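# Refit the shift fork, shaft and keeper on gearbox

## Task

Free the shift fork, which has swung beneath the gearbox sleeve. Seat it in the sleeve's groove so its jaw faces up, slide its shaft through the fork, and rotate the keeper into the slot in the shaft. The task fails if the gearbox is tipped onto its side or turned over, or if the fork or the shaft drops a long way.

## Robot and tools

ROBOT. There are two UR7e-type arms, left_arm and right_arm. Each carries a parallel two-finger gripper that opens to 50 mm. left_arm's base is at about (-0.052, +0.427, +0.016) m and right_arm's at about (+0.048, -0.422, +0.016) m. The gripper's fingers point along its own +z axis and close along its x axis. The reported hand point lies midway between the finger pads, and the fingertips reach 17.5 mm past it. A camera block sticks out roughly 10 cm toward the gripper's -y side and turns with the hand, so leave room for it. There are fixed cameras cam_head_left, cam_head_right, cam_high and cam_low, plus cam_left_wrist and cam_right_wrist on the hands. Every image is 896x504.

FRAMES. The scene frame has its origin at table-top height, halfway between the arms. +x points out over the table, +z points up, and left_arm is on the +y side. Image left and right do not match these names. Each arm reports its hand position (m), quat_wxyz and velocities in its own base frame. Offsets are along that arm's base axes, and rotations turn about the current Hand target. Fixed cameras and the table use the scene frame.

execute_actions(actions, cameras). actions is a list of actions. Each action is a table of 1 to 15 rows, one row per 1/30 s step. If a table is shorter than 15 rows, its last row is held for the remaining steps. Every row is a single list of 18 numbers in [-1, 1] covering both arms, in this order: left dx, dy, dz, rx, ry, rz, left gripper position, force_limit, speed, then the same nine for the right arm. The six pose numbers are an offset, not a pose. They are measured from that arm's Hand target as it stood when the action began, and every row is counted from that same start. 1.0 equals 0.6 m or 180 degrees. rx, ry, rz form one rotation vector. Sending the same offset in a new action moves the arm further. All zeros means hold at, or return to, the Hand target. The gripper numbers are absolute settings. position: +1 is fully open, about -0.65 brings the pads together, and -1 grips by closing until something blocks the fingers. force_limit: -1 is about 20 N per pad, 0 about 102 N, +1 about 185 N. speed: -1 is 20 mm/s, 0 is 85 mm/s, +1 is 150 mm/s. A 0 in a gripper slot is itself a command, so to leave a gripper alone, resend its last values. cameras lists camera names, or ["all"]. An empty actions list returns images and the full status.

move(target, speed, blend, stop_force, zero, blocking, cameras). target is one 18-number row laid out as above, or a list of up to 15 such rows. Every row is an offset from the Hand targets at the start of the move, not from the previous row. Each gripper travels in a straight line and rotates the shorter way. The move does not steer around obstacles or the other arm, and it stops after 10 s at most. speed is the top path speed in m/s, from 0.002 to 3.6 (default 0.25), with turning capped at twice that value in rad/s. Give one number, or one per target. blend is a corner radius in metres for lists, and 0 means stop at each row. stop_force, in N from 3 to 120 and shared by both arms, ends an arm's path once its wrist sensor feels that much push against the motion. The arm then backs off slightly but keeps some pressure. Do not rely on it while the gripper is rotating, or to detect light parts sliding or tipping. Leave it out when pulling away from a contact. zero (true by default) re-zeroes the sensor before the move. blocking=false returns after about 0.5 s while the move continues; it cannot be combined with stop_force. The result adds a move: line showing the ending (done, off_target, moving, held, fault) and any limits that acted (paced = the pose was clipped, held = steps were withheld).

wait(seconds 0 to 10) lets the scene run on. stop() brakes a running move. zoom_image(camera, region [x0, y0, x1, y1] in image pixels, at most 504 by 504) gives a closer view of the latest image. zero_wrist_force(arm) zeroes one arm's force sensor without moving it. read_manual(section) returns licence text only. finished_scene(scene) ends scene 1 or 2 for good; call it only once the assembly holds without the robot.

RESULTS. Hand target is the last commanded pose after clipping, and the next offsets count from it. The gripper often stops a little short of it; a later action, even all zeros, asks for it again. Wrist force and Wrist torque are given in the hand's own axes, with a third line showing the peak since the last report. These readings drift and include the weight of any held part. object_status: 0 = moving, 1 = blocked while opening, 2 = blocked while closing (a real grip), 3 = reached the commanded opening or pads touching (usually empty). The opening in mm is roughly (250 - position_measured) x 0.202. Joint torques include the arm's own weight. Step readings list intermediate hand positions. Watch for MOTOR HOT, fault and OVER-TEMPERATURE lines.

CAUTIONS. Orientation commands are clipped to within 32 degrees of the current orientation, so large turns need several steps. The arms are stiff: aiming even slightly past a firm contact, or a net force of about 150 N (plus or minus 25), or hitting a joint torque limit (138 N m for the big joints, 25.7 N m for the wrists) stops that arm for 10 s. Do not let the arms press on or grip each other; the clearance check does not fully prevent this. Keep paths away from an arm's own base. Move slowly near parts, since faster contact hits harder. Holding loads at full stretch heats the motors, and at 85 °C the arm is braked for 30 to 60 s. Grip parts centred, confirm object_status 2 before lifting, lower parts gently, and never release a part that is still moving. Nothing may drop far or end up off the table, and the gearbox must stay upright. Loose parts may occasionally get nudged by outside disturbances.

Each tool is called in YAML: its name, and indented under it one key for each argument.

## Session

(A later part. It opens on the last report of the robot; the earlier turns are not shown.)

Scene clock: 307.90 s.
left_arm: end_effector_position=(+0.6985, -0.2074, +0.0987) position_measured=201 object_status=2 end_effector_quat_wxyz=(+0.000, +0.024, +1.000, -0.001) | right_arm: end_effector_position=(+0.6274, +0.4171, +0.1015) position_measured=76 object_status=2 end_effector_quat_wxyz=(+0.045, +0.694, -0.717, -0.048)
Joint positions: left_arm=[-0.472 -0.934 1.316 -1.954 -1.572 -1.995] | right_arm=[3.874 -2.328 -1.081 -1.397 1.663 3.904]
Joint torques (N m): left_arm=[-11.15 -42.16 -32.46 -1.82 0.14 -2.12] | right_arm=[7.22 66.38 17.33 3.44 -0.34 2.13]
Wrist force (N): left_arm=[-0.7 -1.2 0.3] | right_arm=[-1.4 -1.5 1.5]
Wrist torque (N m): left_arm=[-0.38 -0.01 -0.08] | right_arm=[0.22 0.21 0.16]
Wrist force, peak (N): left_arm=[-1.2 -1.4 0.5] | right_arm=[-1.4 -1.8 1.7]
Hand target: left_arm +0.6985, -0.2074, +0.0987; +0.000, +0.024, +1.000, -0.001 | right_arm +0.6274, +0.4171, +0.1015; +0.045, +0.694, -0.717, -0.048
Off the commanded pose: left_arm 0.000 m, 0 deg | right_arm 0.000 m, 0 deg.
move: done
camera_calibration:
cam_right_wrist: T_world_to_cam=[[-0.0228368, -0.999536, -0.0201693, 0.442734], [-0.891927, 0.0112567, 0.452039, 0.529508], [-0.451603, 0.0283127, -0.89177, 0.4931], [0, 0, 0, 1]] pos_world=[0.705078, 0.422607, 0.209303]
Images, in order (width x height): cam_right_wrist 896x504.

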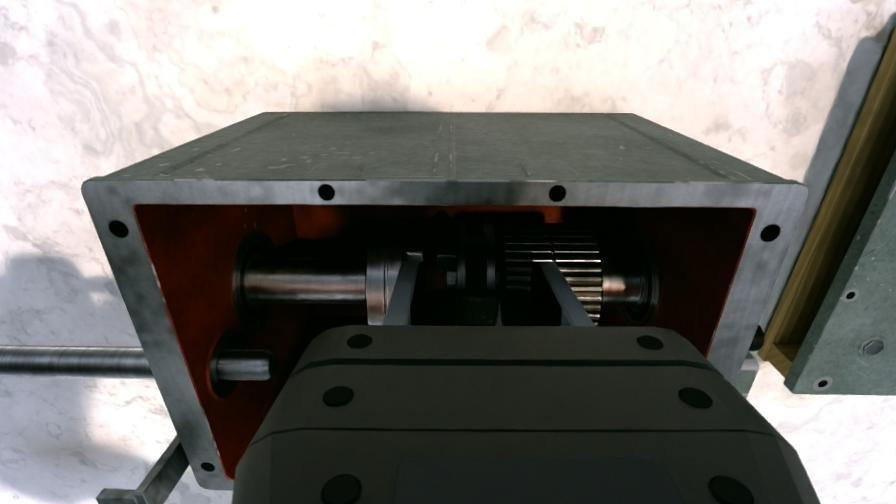

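move:
  target:
    - [-0.0037,-0.08,0,0,0,0,-1,0.3,-1,0,0,0,0,0,0,-1,-0.5,-1]
  speed: 0.03
  stop_force: 8
  cameras: ["cam_right_wrist","cam_left_wrist"]

zoom_image:
  camera: "cam_right_wrist"
  region: [130, 180, 450, 504]

Scene clock: 311.23 s.
left_arm: end_effector_position=(+0.6965, -0.2496, +0.0987) position_measured=201 object_status=2 end_effector_quat_wxyz=(+0.000, +0.024, +1.000, -0.001) | right_arm: end_effector_position=(+0.6274, +0.4171, +0.1015) position_measured=76 object_status=2 end_effector_quat_wxyz=(+0.045, +0.694, -0.717, -0.048)
Joint positions: left_arm=[-0.525 -0.908 1.272 -1.935 -1.572 -2.047] | right_arm=[3.874 -2.328 -1.081 -1.397 1.663 3.904]
Joint torques (N m): left_arm=[8.78 -60.2 -15.07 -4.66 0.99 2.05] | right_arm=[6.55 67.32 16.47 3.65 -0.15 2.01]
Wrist force (N): left_arm=[-1.6 -1.4 1.1] | right_arm=[-1.2 -1.4 1.1]
Wrist torque (N m): left_arm=[-0.41 0.04 -0.15] | right_arm=[0.24 0.21 0.16]
Wrist force, peak (N): left_arm=[-1.6 -3.2 1.3] | right_arm=[-1.4 -1.8 1.7]
Hand target: left_arm +0.6965, -0.2496, +0.0987; +0.000, +0.024, +1.000, -0.001 (not the last commanded pose) | right_arm +0.6274, +0.4171, +0.1015; +0.045, +0.694, -0.717, -0.048
Off the commanded pose: left_arm 0.006 m, 0 deg | right_arm 0.000 m, 0 deg.
move: held (left_arm; a check stopped the path); limits=held
pose unreachable (left arm): on one or more control steps of this call, first in action 0 (counted from 0), this arm could not follow its commanded pose, so it was not sent that pose on those steps. It may still have moved: this result reports where it is.
cause: moving toward the commanded pose would bring a part of the arm too close to another arm (a part of this arm just beyond joint 3 (elbow) and a part of the right arm just beyond its joint 3 (elbow), 6 mm apart when this arm was first held).
camera_calibration:
cam_left_wrist: T_world_to_cam=[[-0.999329, 0.0354804, 0.00906829, 0.712101], [0.0363661, 0.932309, 0.35983, 0.183071], [0.00431246, 0.359918, -0.932974, 0.314478], [0, 0, 0, 1]] pos_world=[0.70361, -0.309131, 0.221068]
cam_right_wrist: T_world_to_cam=[[-0.0228368, -0.999536, -0.0201693, 0.442734], [-0.891927, 0.0112567, 0.452039, 0.529508], [-0.451603, 0.0283127, -0.89177, 0.4931], [0, 0, 0, 1]] pos_world=[0.705078, 0.422607, 0.209303]
Images, in order (width x height): cam_left_wrist 896x504, cam_right_wrist 896x504.

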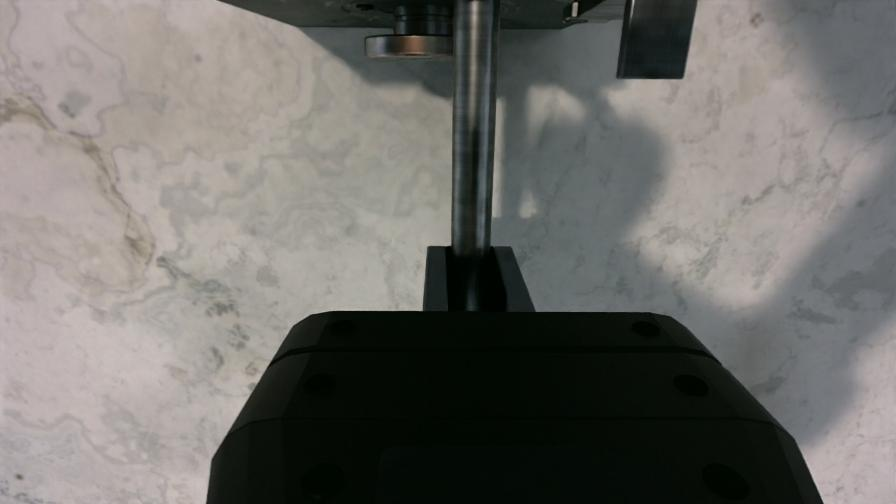

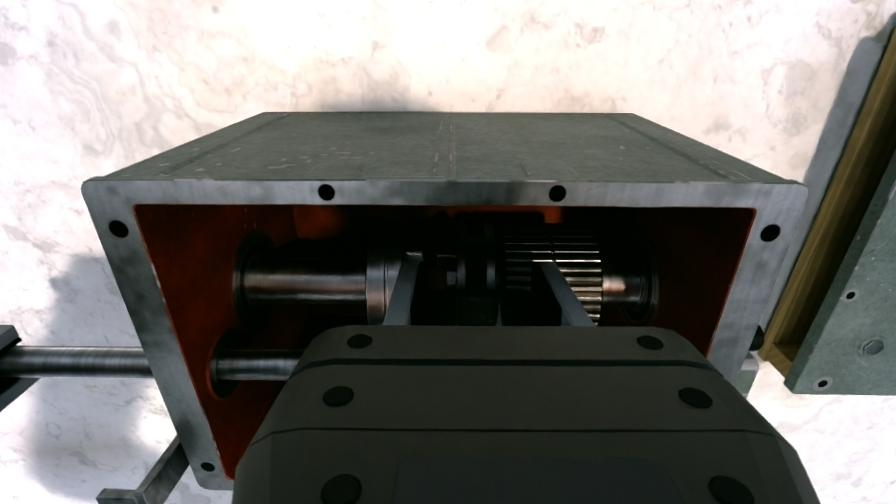

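Scaled by 1.556 from the camera's 896x504 image, which has a finer 1280x720 frame.

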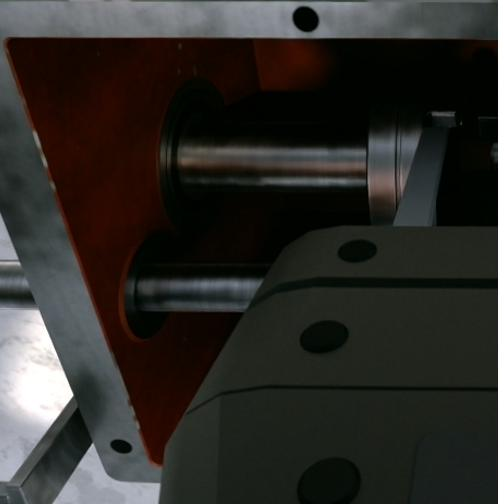

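move:
  target:
    - [0.0002,0.005,0,0,0,0,-1,0.3,-1,0,0,0,0,0,0,-1,-0.5,-1]
    - [-0.0036,0.005,-0.0003,-0.0026,-0.0556,0,-1,0.3,-1,0,0,0,0,0,0,-1,-0.5,-1]
  speed: 0.04

Scene clock: 316.33 s.
left_arm: end_effector_position=(+0.6943, -0.2466, +0.0986) position_measured=201 object_status=2 end_effector_quat_wxyz=(+0.087, +0.024, +0.996, -0.003) | right_arm: end_effector_position=(+0.6274, +0.4171, +0.1015) position_measured=76 object_status=2 end_effector_quat_wxyz=(+0.045, +0.694, -0.717, -0.048)
Joint positions: left_arm=[-0.553 -0.989 1.464 -2.199 -1.487 -2.069] | right_arm=[3.874 -2.328 -1.081 -1.397 1.663 3.904]
Joint torques (N m): left_arm=[-11.04 -56.39 -14.94 -4.99 1.11 -1.99] | right_arm=[5.7 65.61 18.09 3.64 0.19 2.13]
Wrist force (N): left_arm=[-1.9 -0.5 1.4] | right_arm=[-1.3 -1.4 1.7]
Wrist torque (N m): left_arm=[-0.34 0.03 -0.13] | right_arm=[0.24 0.22 0.16]
Wrist force, peak (N): left_arm=[-2.6 -0.6 1.4] | right_arm=[-1.4 -1.8 1.7]
Hand target: left_arm +0.6943, -0.2466, +0.0986; +0.087, +0.024, +0.996, -0.003 | right_arm +0.6274, +0.4171, +0.1015; +0.045, +0.694, -0.717, -0.048
Off the commanded pose: left_arm 0.000 m, 0 deg | right_arm 0.000 m, 0 deg.
move: done

move:
  target:
    - [-0.0038,0,-0.001,-0.0026,-0.0556,0,-1,0.3,-1,0,0,0,0,0,0,-1,-0.5,-1]
  speed: 0.04

move:
  target:
    - [-0.00174,-0.037,0,0,0,0,-1,0.3,-1,0,0,0,0,0,0,-1,-0.5,-1]
  speed: 0.015
  stop_force: 6
  cameras: ["cam_right_wrist","cam_left_wrist"]

Scene clock: 319.07 s.
left_arm: end_effector_position=(+0.6921, -0.2466, +0.0980) position_measured=201 object_status=2 end_effector_quat_wxyz=(+0.174, +0.024, +0.984, -0.004) | right_arm: end_effector_position=(+0.6274, +0.4171, +0.1015) position_measured=76 object_status=2 end_effector_quat_wxyz=(+0.045, +0.694, -0.717, -0.048)
Joint positions: left_arm=[-0.588 -1.041 1.629 -2.462 -1.394 -2.083] | right_arm=[3.874 -2.328 -1.081 -1.397 1.663 3.904]
Joint torques (N m): left_arm=[-10.88 -52.89 -12.65 -5.18 1.28 -1.96] | right_arm=[7.38 65.73 17.77 3.69 0.02 2.12]
Wrist force (N): left_arm=[-2.0 -0.8 1.5] | right_arm=[-1.3 -1.5 1.5]
Wrist torque (N m): left_arm=[-0.37 -0.01 -0.22] | right_arm=[0.22 0.21 0.16]
Wrist force, peak (N): left_arm=[-2.5 -1.4 1.8] | right_arm=[-1.4 -1.8 1.6]
Hand target: left_arm +0.6920, -0.2466, +0.0980; +0.174, +0.024, +0.984, -0.004 | right_arm +0.6274, +0.4171, +0.1015; +0.045, +0.694, -0.717, -0.048
Off the commanded pose: left_arm 0.000 m, 0 deg | right_arm 0.000 m, 0 deg.
move: done

Scene clock: 321.47 s.
left_arm: end_effector_position=(+0.6911, -0.2659, +0.0980) position_measured=201 object_status=2 end_effector_quat_wxyz=(+0.174, +0.024, +0.984, -0.004) | right_arm: end_effector_position=(+0.6274, +0.4171, +0.1015) position_measured=76 object_status=2 end_effector_quat_wxyz=(+0.045, +0.694, -0.717, -0.048)
Joint positions: left_arm=[-0.614 -1.028 1.607 -2.448 -1.387 -2.108] | right_arm=[3.874 -2.328 -1.081 -1.397 1.663 3.904]
Joint torques (N m): left_arm=[5.97 -53.98 -13.32 -4.94 -1.69 2.12] | right_arm=[7.28 66.42 24.19 3.55 2.26 1.98]
Wrist force (N): left_arm=[-1.6 2.6 3.0] | right_arm=[2.2 -1.6 1.9]
Wrist torque (N m): left_arm=[-0.25 -0.12 -0.24] | right_arm=[0.21 0.29 0.07]
Wrist force, peak (N): left_arm=[-1.4 10.2 -0.1] | right_arm=[9.2 -1.5 0.7]
Hand target: left_arm +0.6911, -0.2659, +0.0980; +0.174, +0.024, +0.984, -0.004 (not the last commanded pose) | right_arm +0.6274, +0.4171, +0.1015; +0.045, +0.694, -0.717, -0.048
Off the commanded pose: left_arm 0.003 m, 0 deg | right_arm 0.000 m, 0 deg.
move: contact (left_arm)
camera_calibration:
cam_left_wrist: T_world_to_cam=[[-0.941953, 0.0327551, -0.334142, 0.70056], [-0.0864093, 0.938053, 0.335544, 0.287535], [0.324434, 0.34494, -0.880772, 0.0892982], [0, 0, 0, 1]] pos_world=[0.655769, -0.323472, 0.216258]
cam_right_wrist: T_world_to_cam=[[-0.0228398, -0.999536, -0.0201678, 0.442736], [-0.891927, 0.01126, 0.452039, 0.529507], [-0.451603, 0.0283127, -0.89177, 0.4931], [0, 0, 0, 1]] pos_world=[0.705078, 0.422607, 0.209303]
Images, in order (width x height): cam_left_wrist 896x504, cam_right_wrist 896x504.

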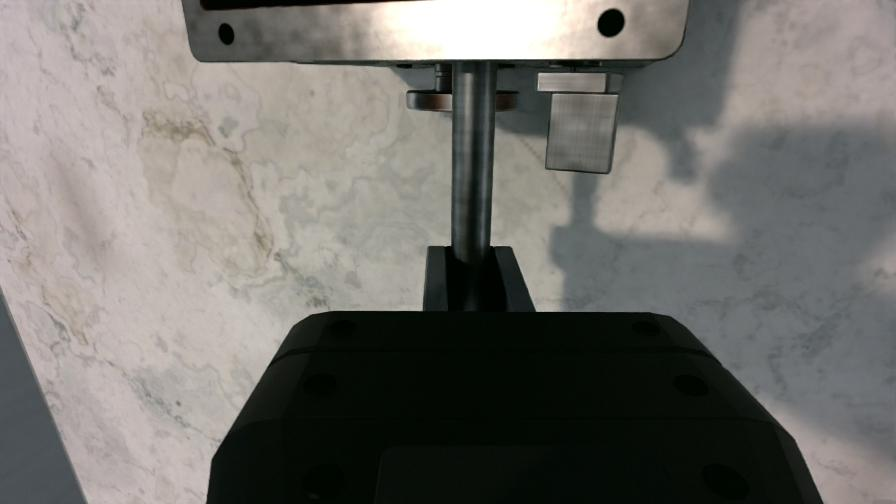

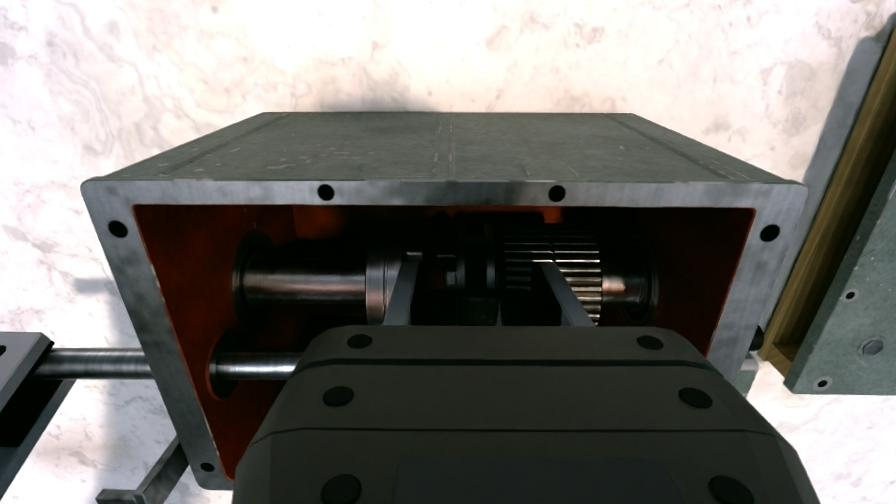

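move:
  target:
    - [0.0002,0.005,0,0,0,0,-1,0.3,-1,0,0,0,0,0,0,-1,-0.5,-1]
    - [0.0002,0.005,0,0,0,0,-1,0.3,-1,0,0,0.0017,0,0,0,-1,-0.5,-1]
  speed: 0.03

move:
  target:
    - [-0.00094,-0.02,0,0,0,0,-1,0.3,-1,0,0,0,0,0,0,-1,-0.5,-1]
  speed: 0.01
  stop_force: 6

Scene clock: 322.50 s.
left_arm: end_effector_position=(+0.6913, -0.2629, +0.0980) position_measured=201 object_status=2 end_effector_quat_wxyz=(+0.174, +0.024, +0.984, -0.004) | right_arm: end_effector_position=(+0.6274, +0.4171, +0.1025) position_measured=76 object_status=2 end_effector_quat_wxyz=(+0.045, +0.694, -0.717, -0.048)
Joint positions: left_arm=[-0.61 -1.03 1.61 -2.45 -1.388 -2.104] | right_arm=[3.874 -2.327 -1.079 -1.399 1.663 3.904]
Joint torques (N m): left_arm=[8.17 -53.18 -12.22 -4.76 -1.61 2.15] | right_arm=[6.69 67.97 33.45 1.25 1.22 2.09]
Wrist force (N): left_arm=[-2.7 -1.1 2.7] | right_arm=[-1.2 0.1 2.1]
Wrist torque (N m): left_arm=[-0.25 -0.12 -0.34] | right_arm=[0.19 0.20 0.16]
Wrist force, peak (N): left_arm=[-2.9 -2.0 3.1] | right_arm=[2.3 -1.6 2.0]
Hand target: left_arm +0.6913, -0.2629, +0.0980; +0.174, +0.024, +0.984, -0.004 | right_arm +0.6274, +0.4171, +0.1026; +0.045, +0.694, -0.717, -0.048
Off the commanded pose: left_arm 0.000 m, 0 deg | right_arm 0.000 m, 0 deg.
move: done

Scene clock: 323.90 s.
left_arm: end_effector_position=(+0.6911, -0.2658, +0.0980) position_measured=201 object_status=2 end_effector_quat_wxyz=(+0.174, +0.024, +0.984, -0.004) | right_arm: end_effector_position=(+0.6274, +0.4171, +0.1026) position_measured=76 object_status=2 end_effector_quat_wxyz=(+0.045, +0.694, -0.717, -0.048)
Joint positions: left_arm=[-0.614 -1.028 1.607 -2.448 -1.387 -2.108] | right_arm=[3.874 -2.327 -1.079 -1.399 1.663 3.904]
Joint torques (N m): left_arm=[6.33 -54.08 -13.41 -4.92 -1.8 2.06] | right_arm=[5.36 66.08 35.51 4.18 -0.24 2.06]
Wrist force (N): left_arm=[-1.9 1.7 2.7] | right_arm=[1.7 -0.1 2.1]
Wrist torque (N m): left_arm=[-0.31 -0.13 -0.22] | right_arm=[0.18 0.30 0.05]
Wrist force, peak (N): left_arm=[-1.2 7.8 1.7] | right_arm=[6.1 -0.3 1.7]
Hand target: left_arm +0.6911, -0.2658, +0.0980; +0.174, +0.024, +0.984, -0.004 (not the last commanded pose) | right_arm +0.6274, +0.4171, +0.1026; +0.045, +0.694, -0.717, -0.048
Off the commanded pose: left_arm 0.009 m, 0 deg | right_arm 0.000 m, 0 deg.
move: contact (left_arm)

wait:
  seconds: 0.1
  cameras: ["all"]

zoom_image:
  camera: "cam_high"
  region: [320, 200, 440, 320]

zoom_image:
  camera: "cam_head_left"
  region: [400, 180, 540, 280]

zoom_image:
  camera: "cam_head_right"
  region: [400, 180, 560, 280]

Scene clock: 324.63 s.
left_arm: end_effector_position=(+0.6911, -0.2658, +0.0980) position_measured=201 object_status=2 end_effector_quat_wxyz=(+0.174, +0.024, +0.984, -0.004) | right_arm: end_effector_position=(+0.6274, +0.4171, +0.1026) position_measured=76 object_status=2 end_effector_quat_wxyz=(+0.045, +0.694, -0.717, -0.048)
Joint positions: left_arm=[-0.614 -1.028 1.607 -2.448 -1.387 -2.108] | right_arm=[3.874 -2.327 -1.079 -1.399 1.663 3.904]
Joint torques (N m): left_arm=[6.44 -53.9 -13.51 -4.32 -0.92 2.08] | right_arm=[7.05 64.98 33.91 3.85 -0.33 1.99]
Wrist force (N): left_arm=[-2.0 1.8 3.1] | right_arm=[1.9 -0.1 2.3]
Wrist torque (N m): left_arm=[-0.29 -0.09 -0.22] | right_arm=[0.17 0.26 0.06]
Wrist force, peak (N): left_arm=[-2.1 2.0 3.1] | right_arm=[2.0 0.1 2.5]
Hand target: left_arm +0.6911, -0.2658, +0.0980; +0.174, +0.024, +0.984, -0.004 (not the last commanded pose) | right_arm +0.6274, +0.4171, +0.1026; +0.045, +0.694, -0.717, -0.048
Tool commands: left_gripper/position=-1.0 left_gripper/force_limit=+0.3 left_gripper/speed=-1.0 right_gripper/position=-1.0 right_gripper/force_limit=-0.5 right_gripper/speed=-1.0
Off the commanded pose: left_arm 0.009 m, 0 deg | right_arm 0.000 m, 0 deg.
wait: 0.10 s; at rest from the start
camera_calibration:
cam_left_wrist: T_world_to_cam=[[-0.941953, 0.0327551, -0.334142, 0.700557], [-0.0864093, 0.938053, 0.335544, 0.287441], [0.324434, 0.34494, -0.880772, 0.0892637], [0, 0, 0, 1]] pos_world=[0.655769, -0.323372, 0.216258]
cam_right_wrist: T_world_to_cam=[[-0.0228368, -0.999536, -0.0201693, 0.442754], [-0.891927, 0.0112567, 0.452039, 0.529056], [-0.451603, 0.0283127, -0.89177, 0.493992], [0, 0, 0, 1]] pos_world=[0.705078, 0.422607, 0.210303]

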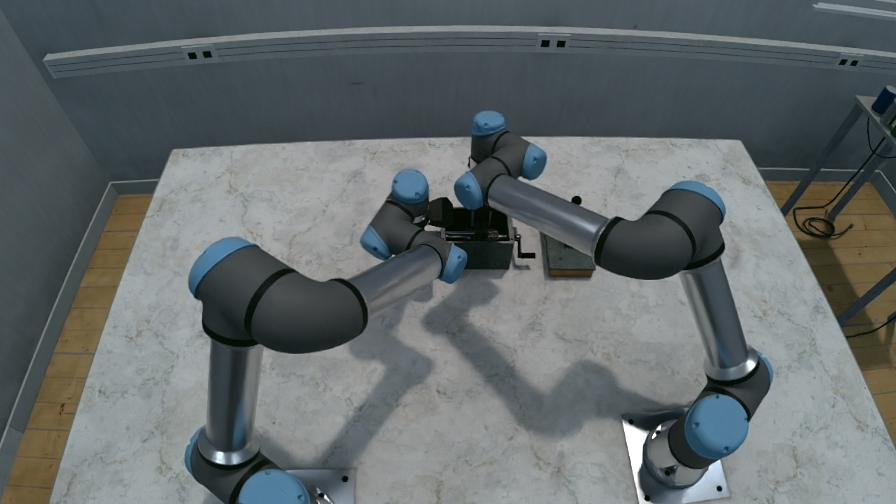

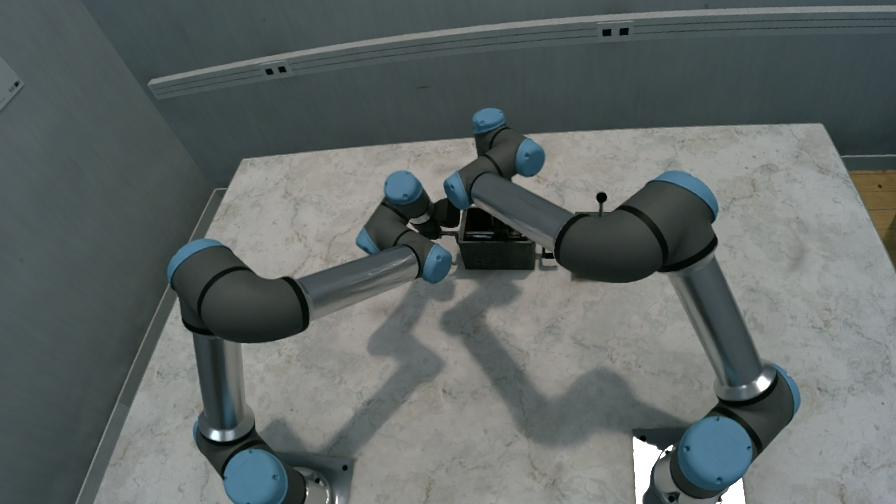

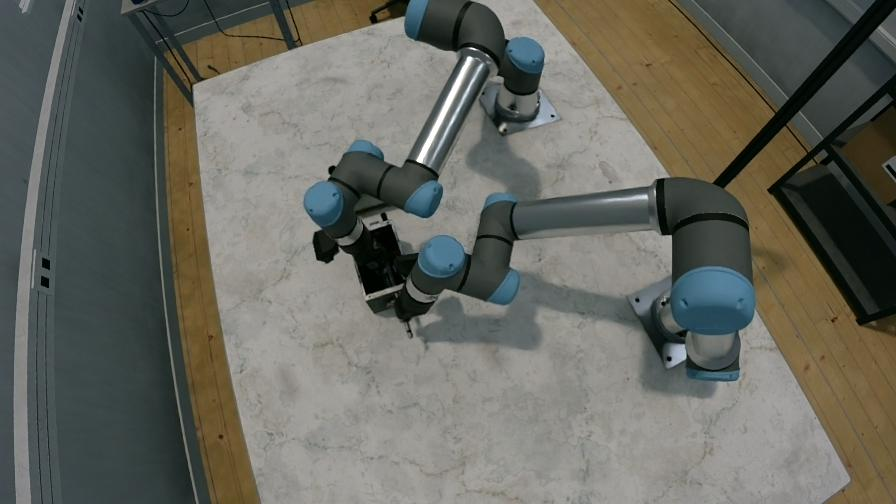

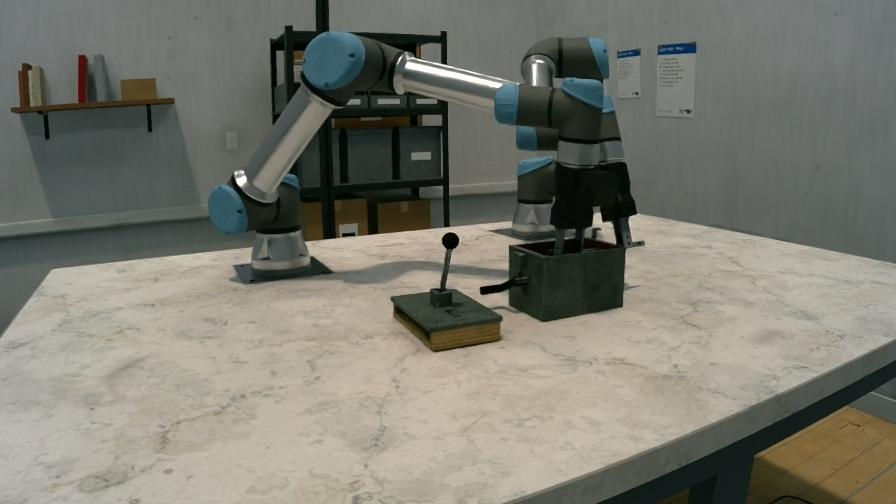

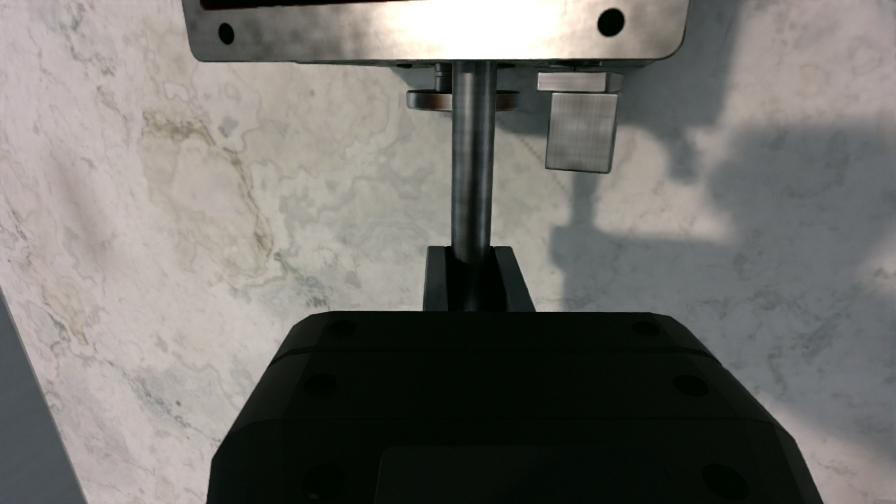

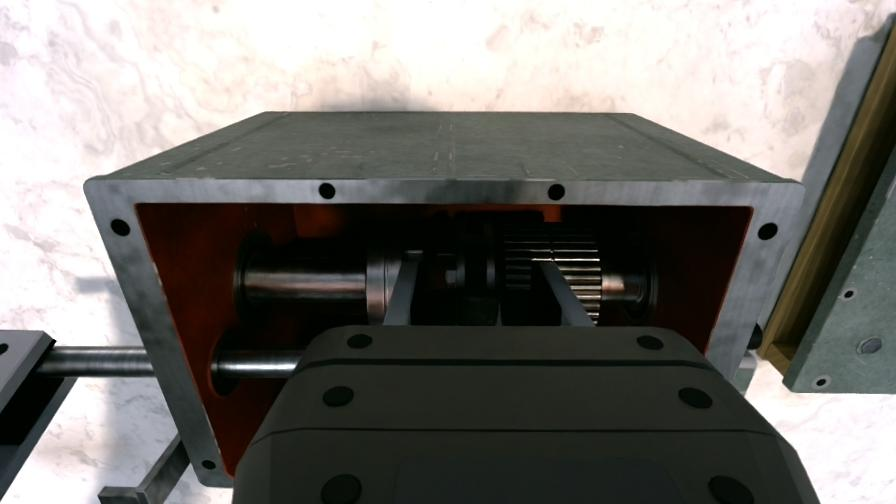

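Scaled by 4.200 from the camera's 896x504 image, which has a finer 1280x720 frame.

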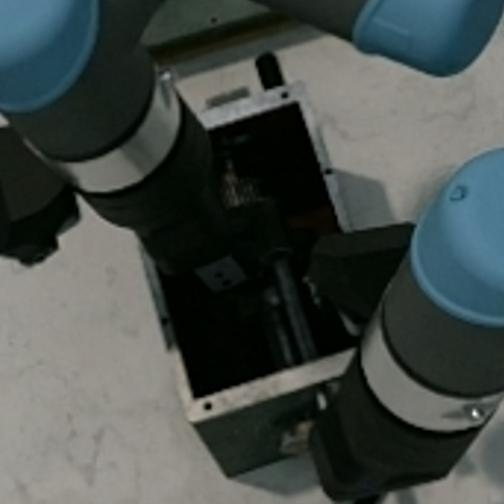

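Scaled by 3.600 from the camera's 896x504 image, which has a finer 1280x720 frame.

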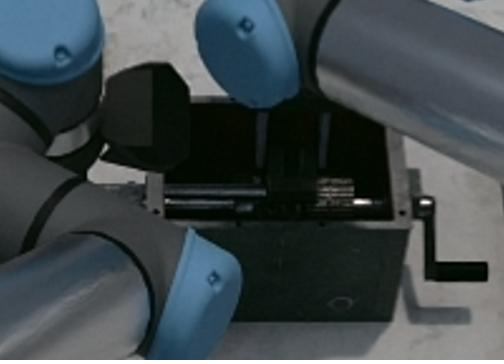

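Scaled by 3.150 from the camera's 896x504 image, which has a finer 1280x720 frame.

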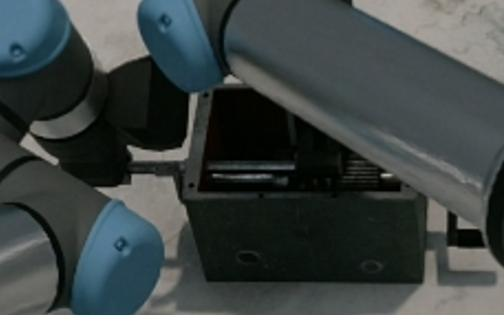

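zoom_image:
  camera: "cam_right_wrist"
  region: [60, 330, 180, 400]

zoom_image:
  camera: "cam_right_wrist"
  region: [200, 330, 320, 400]

zoom_image:
  camera: "cam_right_wrist"
  region: [230, 230, 400, 330]

Scaled by 4.200 from the camera's 896x504 image, which has a finer 1280x720 frame.

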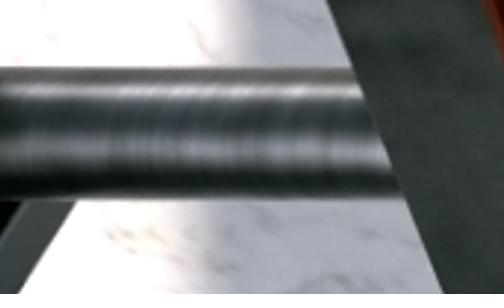

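Scaled by 4.200 from the camera's 896x504 image, which has a finer 1280x720 frame.

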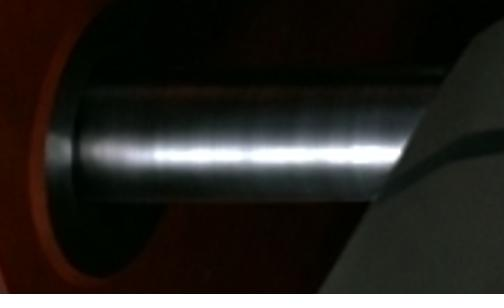

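Scaled by 2.965 from the camera's 896x504 image, which has a finer 1280x720 frame.

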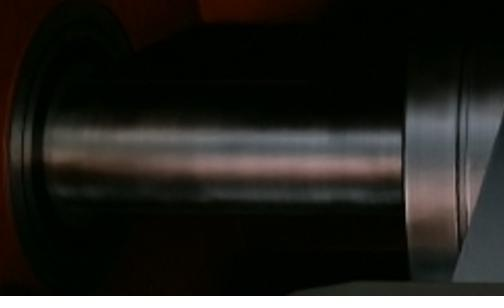

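zoom_image:
  camera: "cam_left_wrist"
  region: [400, 50, 600, 250]

Scaled by 2.520 from the camera's 896x504 image, which has a finer 1280x720 frame.

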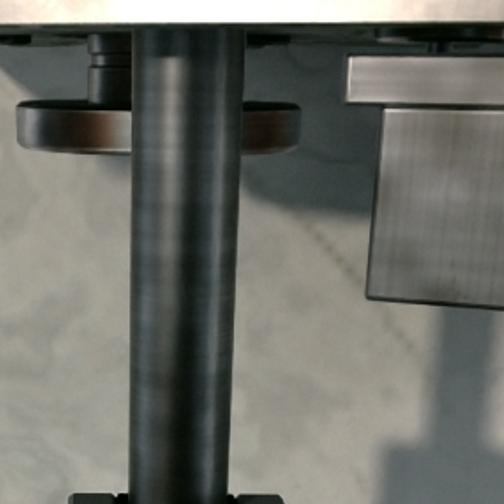

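move:
  target:
    - [-0.00003,-0.0005,0,0,0,0,-1,0.3,-1,0,0,0,0,0,0,-1,-0.5,-1]
  speed: 0.01

Scene clock: 326.87 s.
left_arm: end_effector_position=(+0.6911, -0.2661, +0.0980) position_measured=201 object_status=2 end_effector_quat_wxyz=(+0.174, +0.024, +0.984, -0.004) | right_arm: end_effector_position=(+0.6274, +0.4171, +0.1026) position_measured=76 object_status=2 end_effector_quat_wxyz=(+0.045, +0.694, -0.717, -0.048)
Joint positions: left_arm=[-0.614 -1.028 1.606 -2.448 -1.387 -2.109] | right_arm=[3.874 -2.327 -1.079 -1.399 1.663 3.904]
Joint torques (N m): left_arm=[-15.42 -37.74 -32.07 -3.21 -0.25 -2.05] | right_arm=[5.48 64.06 33.09 2.94 -0.09 1.82]
Wrist force (N): left_arm=[-0.9 6.7 2.4] | right_arm=[4.5 0.2 2.2]
Wrist torque (N m): left_arm=[-0.22 -0.15 -0.16] | right_arm=[0.18 0.35 -0.04]
Wrist force, peak (N): left_arm=[-0.9 6.7 2.4] | right_arm=[4.5 0.2 2.2]
Hand target: left_arm +0.6911, -0.2661, +0.0980; +0.174, +0.024, +0.984, -0.004 | right_arm +0.6274, +0.4171, +0.1026; +0.045, +0.694, -0.717, -0.048
Off the commanded pose: left_arm 0.000 m, 0 deg | right_arm 0.000 m, 0 deg.
move: done

move:
  target:
    - [0.0001,0.0025,0,0,0,0,-1,0.3,-1,0,0,0,0,0,0,-1,-0.5,-1]
    - [0.0001,0.0025,0,0,0,0,-1,0.3,-1,0.0017,0,0,0,0,0,-1,-0.5,-1]
  speed: 0.03

move:
  target:
    - [-0.00047,-0.01,0,0,0,0,-1,0.3,-1,0,0,0,0,0,0,-1,-0.5,-1]
  speed: 0.01
  stop_force: 5

Scene clock: 329.03 s.
left_arm: end_effector_position=(+0.6912, -0.2646, +0.0980) position_measured=201 object_status=2 end_effector_quat_wxyz=(+0.174, +0.024, +0.984, -0.004) | right_arm: end_effector_position=(+0.6284, +0.4171, +0.1026) position_measured=76 object_status=2 end_effector_quat_wxyz=(+0.045, +0.694, -0.717, -0.048)
Joint positions: left_arm=[-0.612 -1.029 1.608 -2.449 -1.387 -2.107] | right_arm=[3.873 -2.33 -1.075 -1.401 1.663 3.903]
Joint torques (N m): left_arm=[8.39 -53.42 -11.96 -4.83 -1.6 2.08] | right_arm=[-5.91 46.74 35.82 1.98 -0.45 -2.5]
Wrist force (N): left_arm=[-2.4 -1.8 2.9] | right_arm=[3.4 0.5 1.9]
Wrist torque (N m): left_arm=[-0.33 -0.16 -0.33] | right_arm=[0.17 0.35 0.22]
Wrist force, peak (N): left_arm=[-0.4 7.9 2.0] | right_arm=[5.5 0.6 2.3]
Hand target: left_arm +0.6912, -0.2646, +0.0980; +0.174, +0.024, +0.984, -0.004 | right_arm +0.6284, +0.4171, +0.1026; +0.045, +0.694, -0.717, -0.048
Off the commanded pose: left_arm 0.000 m, 0 deg | right_arm 0.000 m, 0 deg.
move: done

Scene clock: 330.23 s.
left_arm: end_effector_position=(+0.6911, -0.2657, +0.0980) position_measured=201 object_status=2 end_effector_quat_wxyz=(+0.174, +0.024, +0.984, -0.005) | right_arm: end_effector_position=(+0.6285, +0.4171, +0.1026) position_measured=76 object_status=2 end_effector_quat_wxyz=(+0.045, +0.694, -0.717, -0.048)
Joint positions: left_arm=[-0.614 -1.029 1.607 -2.448 -1.387 -2.108] | right_arm=[3.873 -2.33 -1.075 -1.401 1.663 3.903]
Joint torques (N m): left_arm=[6.87 -53.99 -13.21 -4.72 -1.52 2.13] | right_arm=[-0.7 47.86 34.74 4.22 2.05 -0.57]
Wrist force (N): left_arm=[-1.8 0.5 3.1] | right_arm=[0.4 0.0 2.3]
Wrist torque (N m): left_arm=[-0.27 -0.13 -0.22] | right_arm=[0.19 0.23 0.17]
Wrist force, peak (N): left_arm=[-1.0 6.2 1.7] | right_arm=[4.2 0.3 2.2]
Hand target: left_arm +0.6911, -0.2657, +0.0980; +0.174, +0.024, +0.984, -0.004 (not the last commanded pose) | right_arm +0.6284, +0.4171, +0.1026; +0.045, +0.694, -0.717, -0.048
Off the commanded pose: left_arm 0.005 m, 0 deg | right_arm 0.000 m, 0 deg.
move: contact (left_arm)

move:
  target:
    - [0.0001,0.0025,0,0,0,0,-1,0.3,-1,0,0,0,0,0,0,-1,-0.5,-1]
    - [0.0001,0.0025,0,0,0,0,-1,0.3,-1,0,0,-0.0025,0,0,0,-1,-0.5,-1]
  speed: 0.03

move:
  target:
    - [-0.00047,-0.01,0,0,0,0,-1,0.3,-1,0,0,0,0,0,0,-1,-0.5,-1]
  speed: 0.01
  stop_force: 5

Scene clock: 331.20 s.
left_arm: end_effector_position=(+0.6912, -0.2642, +0.0980) position_measured=201 object_status=2 end_effector_quat_wxyz=(+0.174, +0.024, +0.984, -0.004) | right_arm: end_effector_position=(+0.6285, +0.4171, +0.1011) position_measured=76 object_status=2 end_effector_quat_wxyz=(+0.045, +0.694, -0.717, -0.048)
Joint positions: left_arm=[-0.612 -1.03 1.609 -2.449 -1.387 -2.106] | right_arm=[3.873 -2.331 -1.077 -1.398 1.663 3.903]
Joint torques (N m): left_arm=[8.14 -53.82 -12.11 -4.79 -1.62 2.22] | right_arm=[6.8 48.38 15.56 3.89 0.08 1.37]
Wrist force (N): left_arm=[-2.8 -1.6 3.2] | right_arm=[-0.7 0.0 2.0]
Wrist torque (N m): left_arm=[-0.33 -0.13 -0.35] | right_arm=[0.17 0.21 0.23]
Wrist force, peak (N): left_arm=[-3.1 -1.5 3.5] | right_arm=[0.8 -0.2 2.3]
Hand target: left_arm +0.6912, -0.2642, +0.0980; +0.174, +0.024, +0.984, -0.004 | right_arm +0.6284, +0.4171, +0.1011; +0.045, +0.694, -0.717, -0.048
Off the commanded pose: left_arm 0.000 m, 0 deg | right_arm 0.000 m, 0 deg.
move: done

Scene clock: 332.50 s.
left_arm: end_effector_position=(+0.6911, -0.2662, +0.0980) position_measured=201 object_status=2 end_effector_quat_wxyz=(+0.174, +0.024, +0.984, -0.004) | right_arm: end_effector_position=(+0.6284, +0.4171, +0.1010) position_measured=76 object_status=2 end_effector_quat_wxyz=(+0.045, +0.694, -0.717, -0.048)
Joint positions: left_arm=[-0.614 -1.028 1.606 -2.448 -1.387 -2.109] | right_arm=[3.873 -2.331 -1.077 -1.398 1.663 3.903]
Joint torques (N m): left_arm=[7.73 -54.25 -13.94 -5.43 -1.61 2.04] | right_arm=[6.36 58.83 31.99 3.99 -0.61 2.31]
Wrist force (N): left_arm=[-0.3 -0.1 2.9] | right_arm=[-0.3 0.2 2.9]
Wrist torque (N m): left_arm=[-0.26 -0.14 -0.16] | right_arm=[0.19 0.18 0.21]
Wrist force, peak (N): left_arm=[-0.9 4.8 4.5] | right_arm=[2.6 1.4 5.2]
Hand target: left_arm +0.6911, -0.2661, +0.0980; +0.174, +0.024, +0.984, -0.004 (not the last commanded pose) | right_arm +0.6284, +0.4171, +0.1011; +0.045, +0.694, -0.717, -0.048
Off the commanded pose: left_arm 0.004 m, 0 deg | right_arm 0.000 m, 0 deg.
move: contact (left_arm)

move:
  target:
    - [0.0001,0.0025,0,0,0,0,-1,0.3,-1,0,0,0,0,0,0,-1,-0.5,-1]
    - [0.0001,0.0025,0,0,0,0,-1,0.3,-1,-0.0015,0,-0.0018,0,0,0,-1,-0.5,-1]
  speed: 0.03

move:
  target:
    - [-0.00047,-0.01,0,0,0,0,-1,0.3,-1,0,0,0,0,0,0,-1,-0.5,-1]
  speed: 0.01
  stop_force: 5

Scene clock: 333.63 s.
left_arm: end_effector_position=(+0.6911, -0.2646, +0.0980) position_measured=201 object_status=2 end_effector_quat_wxyz=(+0.174, +0.024, +0.984, -0.004) | right_arm: end_effector_position=(+0.6276, +0.4171, +0.1000) position_measured=76 object_status=2 end_effector_quat_wxyz=(+0.045, +0.694, -0.717, -0.048)
Joint positions: left_arm=[-0.612 -1.029 1.608 -2.449 -1.387 -2.107] | right_arm=[3.874 -2.33 -1.082 -1.394 1.663 3.904]
Joint torques (N m): left_arm=[8.75 -53.74 -13.93 -5.65 -1.41 1.87] | right_arm=[9.83 67.89 15.11 3.62 1.18 2.41]
Wrist force (N): left_arm=[-0.1 -0.9 2.5] | right_arm=[-1.0 -1.3 1.1]
Wrist torque (N m): left_arm=[-0.28 -0.09 -0.15] | right_arm=[0.24 0.15 0.17]
Wrist force, peak (N): left_arm=[-0.6 -0.4 3.2] | right_arm=[-0.6 0.3 3.0]
Hand target: left_arm +0.6911, -0.2646, +0.0980; +0.174, +0.024, +0.984, -0.004 | right_arm +0.6275, +0.4171, +0.1000; +0.045, +0.694, -0.717, -0.048
Off the commanded pose: left_arm 0.000 m, 0 deg | right_arm 0.000 m, 0 deg.
move: done

Scene clock: 335.00 s.
left_arm: end_effector_position=(+0.6908, -0.2706, +0.0980) position_measured=201 object_status=2 end_effector_quat_wxyz=(+0.174, +0.024, +0.984, -0.004) | right_arm: end_effector_position=(+0.6275, +0.4171, +0.1000) position_measured=76 object_status=2 end_effector_quat_wxyz=(+0.045, +0.694, -0.717, -0.048)
Joint positions: left_arm=[-0.62 -1.025 1.601 -2.444 -1.385 -2.115] | right_arm=[3.874 -2.33 -1.082 -1.394 1.663 3.904]
Joint torques (N m): left_arm=[-12.73 -40.46 -33.03 -3.36 1.26 -2.07] | right_arm=[4.11 65.75 28.75 3.43 -0.72 2.65]
Wrist force (N): left_arm=[0.4 1.0 6.2] | right_arm=[-0.8 0.0 5.7]
Wrist torque (N m): left_arm=[-0.26 -0.07 -0.13] | right_arm=[0.25 0.25 0.16]
Wrist force, peak (N): left_arm=[0.6 1.1 6.3] | right_arm=[-0.8 0.0 5.7]
Hand target: left_arm +0.6908, -0.2706, +0.0980; +0.174, +0.024, +0.984, -0.004 | right_arm +0.6275, +0.4171, +0.1000; +0.045, +0.694, -0.717, -0.048
Off the commanded pose: left_arm 0.000 m, 0 deg | right_arm 0.000 m, 0 deg.
move: done

move:
  target:
    - [0,0,-0.0018,-0.0039,0,0,-1,0.3,-1,0,0,0,0,0,0,-1,-0.5,-1]
  speed: 0.01

Scene clock: 336.03 s.
left_arm: end_effector_position=(+0.6908, -0.2707, +0.0970) position_measured=201 object_status=2 end_effector_quat_wxyz=(+0.174, +0.023, +0.984, -0.010) | right_arm: end_effector_position=(+0.6275, +0.4171, +0.1000) position_measured=76 object_status=2 end_effector_quat_wxyz=(+0.045, +0.694, -0.717, -0.048)
Joint positions: left_arm=[-0.616 -1.025 1.606 -2.457 -1.395 -2.114] | right_arm=[3.874 -2.33 -1.082 -1.394 1.663 3.904]
Joint torques (N m): left_arm=[8.65 -34.58 -12.11 -5.16 -1.71 1.94] | right_arm=[-1.93 63.63 32.27 3.39 -1.33 2.3]
Wrist force (N): left_arm=[0.3 -0.1 -3.0] | right_arm=[-0.8 1.1 -2.2]
Wrist torque (N m): left_arm=[-0.31 -0.09 0.00] | right_arm=[0.04 0.08 0.15]
Wrist force, peak (N): left_arm=[1.9 1.3 6.7] | right_arm=[-0.9 -0.4 5.6]
Hand target: left_arm +0.6908, -0.2706, +0.0969; +0.174, +0.023, +0.984, -0.010 | right_arm +0.6275, +0.4171, +0.1000; +0.045, +0.694, -0.717, -0.048
Off the commanded pose: left_arm 0.000 m, 0 deg | right_arm 0.000 m, 0 deg.
move: done

move:
  target:
    - [0,0,0.0006,0.0013,0,0,-1,0.3,-1,0,0,0,0,0,0,-1,-0.5,-1]
  speed: 0.01

move:
  target:
    - [-0.00047,-0.01,0,0,0,0,-1,0.3,-1,0,0,0,0,0,0,-1,-0.5,-1]
  speed: 0.01
  stop_force: 8

Scene clock: 336.87 s.
left_arm: end_effector_position=(+0.6908, -0.2706, +0.0972) position_measured=201 object_status=2 end_effector_quat_wxyz=(+0.174, +0.023, +0.984, -0.008) | right_arm: end_effector_position=(+0.6275, +0.4171, +0.1000) position_measured=76 object_status=2 end_effector_quat_wxyz=(+0.045, +0.694, -0.717, -0.048)
Joint positions: left_arm=[-0.618 -1.025 1.604 -2.453 -1.392 -2.114] | right_arm=[3.874 -2.33 -1.082 -1.394 1.663 3.904]
Joint torques (N m): left_arm=[-11.62 -51.21 -30.21 -2.05 1.57 -2.04] | right_arm=[-4.99 60.09 29.96 3.39 -0.91 1.91]
Wrist force (N): left_arm=[0.0 -0.2 -0.3] | right_arm=[-0.9 1.5 0.7]
Wrist torque (N m): left_arm=[-0.27 -0.14 -0.16] | right_arm=[0.14 0.15 0.14]
Wrist force, peak (N): left_arm=[-1.0 -2.1 -3.4] | right_arm=[-0.7 2.1 -2.5]
Hand target: left_arm +0.6908, -0.2706, +0.0973; +0.174, +0.023, +0.984, -0.008 | right_arm +0.6275, +0.4171, +0.1000; +0.045, +0.694, -0.717, -0.048
Off the commanded pose: left_arm 0.000 m, 0 deg | right_arm 0.000 m, 0 deg.
move: done

Scene clock: 338.23 s.
left_arm: end_effector_position=(+0.6906, -0.2766, +0.0973) position_measured=201 object_status=2 end_effector_quat_wxyz=(+0.174, +0.023, +0.984, -0.008) | right_arm: end_effector_position=(+0.6275, +0.4171, +0.1000) position_measured=76 object_status=2 end_effector_quat_wxyz=(+0.045, +0.694, -0.717, -0.048)
Joint positions: left_arm=[-0.625 -1.021 1.597 -2.448 -1.39 -2.122] | right_arm=[3.874 -2.33 -1.082 -1.394 1.663 3.904]
Joint torques (N m): left_arm=[-10.59 -37.18 -31.29 -2.59 1.53 -2.17] | right_arm=[-4.8 56.34 30.97 3.24 -1.02 2.02]
Wrist force (N): left_arm=[0.3 0.0 1.0] | right_arm=[-0.9 1.4 1.5]
Wrist torque (N m): left_arm=[-0.21 -0.10 -0.11] | right_arm=[0.19 0.18 0.14]
Wrist force, peak (N): left_arm=[1.4 -0.3 1.0] | right_arm=[-1.1 1.4 2.1]
Hand target: left_arm +0.6906, -0.2766, +0.0973; +0.174, +0.023, +0.984, -0.008 | right_arm +0.6275, +0.4171, +0.1000; +0.045, +0.694, -0.717, -0.048
Off the commanded pose: left_arm 0.000 m, 0 deg | right_arm 0.000 m, 0 deg.
move: done

move:
  target:
    - [-0.00071,-0.015,0,0,0,0,-1,0.3,-1,0,0,0,0,0,0,-1,-0.5,-1]
  speed: 0.012
  stop_force: 8

move:
  target:
    - [-0.00033,-0.007,0,0,0,0,-1,0.3,-1,0,0,0,0,0,0,-1,-0.5,-1]
  speed: 0.012
  stop_force: 8
  cameras: ["cam_left_wrist","cam_right_wrist"]

Scene clock: 339.93 s.
left_arm: end_effector_position=(+0.6901, -0.2856, +0.0973) position_measured=201 object_status=2 end_effector_quat_wxyz=(+0.174, +0.023, +0.984, -0.008) | right_arm: end_effector_position=(+0.6275, +0.4171, +0.1000) position_measured=76 object_status=2 end_effector_quat_wxyz=(+0.045, +0.694, -0.717, -0.048)
Joint positions: left_arm=[-0.637 -1.014 1.586 -2.441 -1.386 -2.133] | right_arm=[3.874 -2.33 -1.082 -1.394 1.663 3.904]
Joint torques (N m): left_arm=[-11.63 -37.8 -30.49 -2.29 1.1 -2.08] | right_arm=[-4.58 50.35 29.3 3.11 -1.39 1.95]
Wrist force (N): left_arm=[-1.2 0.0 2.0] | right_arm=[-0.8 0.3 1.7]
Wrist torque (N m): left_arm=[-0.26 -0.15 -0.10] | right_arm=[0.17 0.14 0.16]
Wrist force, peak (N): left_arm=[-1.5 0.2 2.5] | right_arm=[-1.1 1.3 1.8]
Hand target: left_arm +0.6901, -0.2856, +0.0973; +0.174, +0.023, +0.984, -0.008 | right_arm +0.6275, +0.4171, +0.1000; +0.045, +0.694, -0.717, -0.048
Off the commanded pose: left_arm 0.000 m, 0 deg | right_arm 0.000 m, 0 deg.
move: done

Scene clock: 341.17 s.
left_arm: end_effector_position=(+0.6899, -0.2898, +0.0973) position_measured=201 object_status=2 end_effector_quat_wxyz=(+0.174, +0.023, +0.984, -0.008) | right_arm: end_effector_position=(+0.6275, +0.4171, +0.1000) position_measured=76 object_status=2 end_effector_quat_wxyz=(+0.045, +0.694, -0.717, -0.048)
Joint positions: left_arm=[-0.642 -1.011 1.58 -2.438 -1.385 -2.138] | right_arm=[3.874 -2.33 -1.082 -1.394 1.663 3.904]
Joint torques (N m): left_arm=[-12.06 -38.81 -30.7 -2.16 0.94 -2] | right_arm=[-5.46 47.52 26.04 2.52 -1.46 1.54]
Wrist force (N): left_arm=[-2.0 0.1 3.0] | right_arm=[-1.1 0.0 2.1]
Wrist torque (N m): left_arm=[-0.26 -0.18 -0.13] | right_arm=[0.17 0.18 0.17]
Wrist force, peak (N): left_arm=[-2.8 0.0 3.6] | right_arm=[-1.2 0.1 2.1]
Hand target: left_arm +0.6899, -0.2898, +0.0973; +0.174, +0.023, +0.984, -0.008 | right_arm +0.6275, +0.4171, +0.1000; +0.045, +0.694, -0.717, -0.048
Off the commanded pose: left_arm 0.000 m, 0 deg | right_arm 0.000 m, 0 deg.
move: done
camera_calibration:
cam_left_wrist: T_world_to_cam=[[-0.941964, 0.0298513, -0.334384, 0.699164], [-0.0865697, 0.940754, 0.327852, 0.311752], [0.32436, 0.337772, -0.883573, 0.0955942], [0, 0, 0, 1]] pos_world=[0.654569, -0.346443, 0.216045]
cam_right_wrist: T_world_to_cam=[[-0.0228368, -0.999536, -0.0201693, 0.442704], [-0.891927, 0.0112567, 0.452039, 0.53032], [-0.451603, 0.0283127, -0.89177, 0.491718], [0, 0, 0, 1]] pos_world=[0.705178, 0.422607, 0.207703]
Images, in order (width x height): cam_left_wrist 896x504, cam_right_wrist 896x504.

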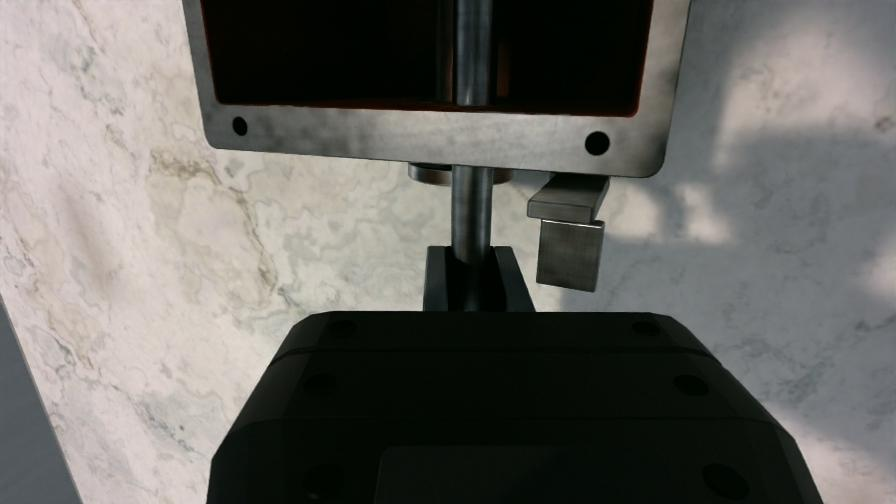

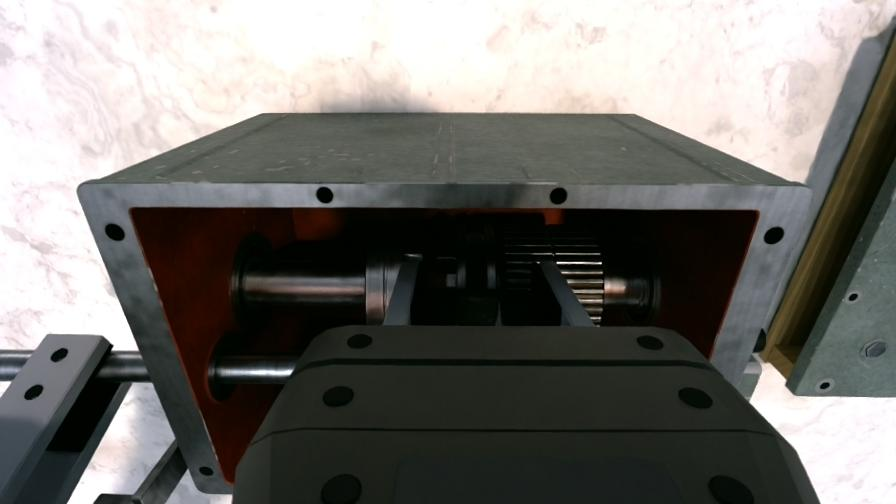

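move:
  target:
    - [0,0,0,0,0,0,-0.2,0.3,-1,0,0,0,0,0,0,-1,-0.5,-1]
  speed: 0.02
  cameras: ["cam_left_wrist"]

Scene clock: 342.60 s.
left_arm: end_effector_position=(+0.6899, -0.2899, +0.0973) position_measured=182 object_status=3 end_effector_quat_wxyz=(+0.174, +0.023, +0.984, -0.008) | right_arm: end_effector_position=(+0.6275, +0.4171, +0.1000) position_measured=76 object_status=2 end_effector_quat_wxyz=(+0.045, +0.694, -0.717, -0.048)
Joint positions: left_arm=[-0.642 -1.011 1.58 -2.438 -1.385 -2.138] | right_arm=[3.874 -2.33 -1.082 -1.394 1.663 3.904]
Joint torques (N m): left_arm=[-7.07 -38.71 -28.94 -2.59 0.93 -2.09] | right_arm=[-6.7 47.46 26.19 2.89 -1.53 1.41]
Wrist force (N): left_arm=[0.8 -0.3 -1.3] | right_arm=[-1.2 0.0 2.3]
Wrist torque (N m): left_arm=[-0.02 -0.08 0.00] | right_arm=[0.17 0.19 0.17]
Wrist force, peak (N): left_arm=[-2.4 0.2 3.8] | right_arm=[-1.1 -0.3 2.5]
Hand target: left_arm +0.6899, -0.2898, +0.0973; +0.174, +0.023, +0.984, -0.008 | right_arm +0.6275, +0.4171, +0.1000; +0.045, +0.694, -0.717, -0.048
Off the commanded pose: left_arm 0.000 m, 0 deg | right_arm 0.000 m, 0 deg.
move: done
camera_calibration:
cam_left_wrist: T_world_to_cam=[[-0.941964, 0.0298513, -0.334384, 0.699164], [-0.0865697, 0.940754, 0.327852, 0.311752], [0.32436, 0.337772, -0.883573, 0.0955942], [0, 0, 0, 1]] pos_world=[0.654569, -0.346443, 0.216045]
Images, in order (width x height): cam_left_wrist 896x504.

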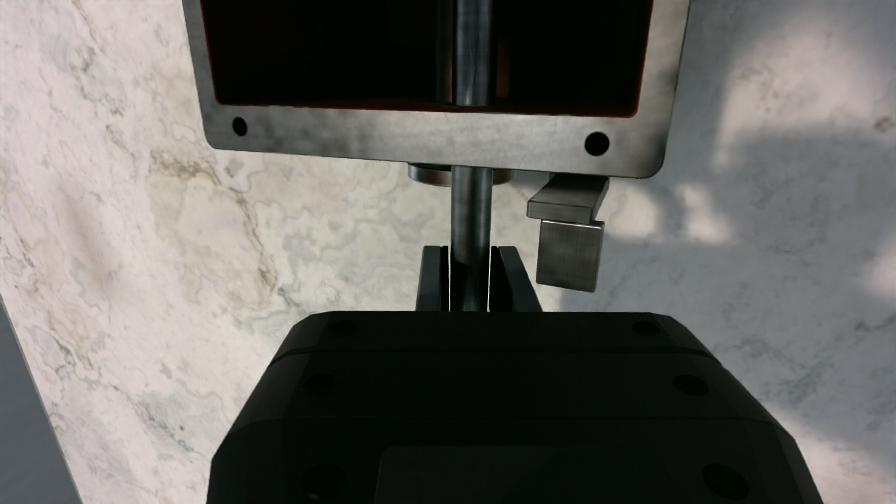

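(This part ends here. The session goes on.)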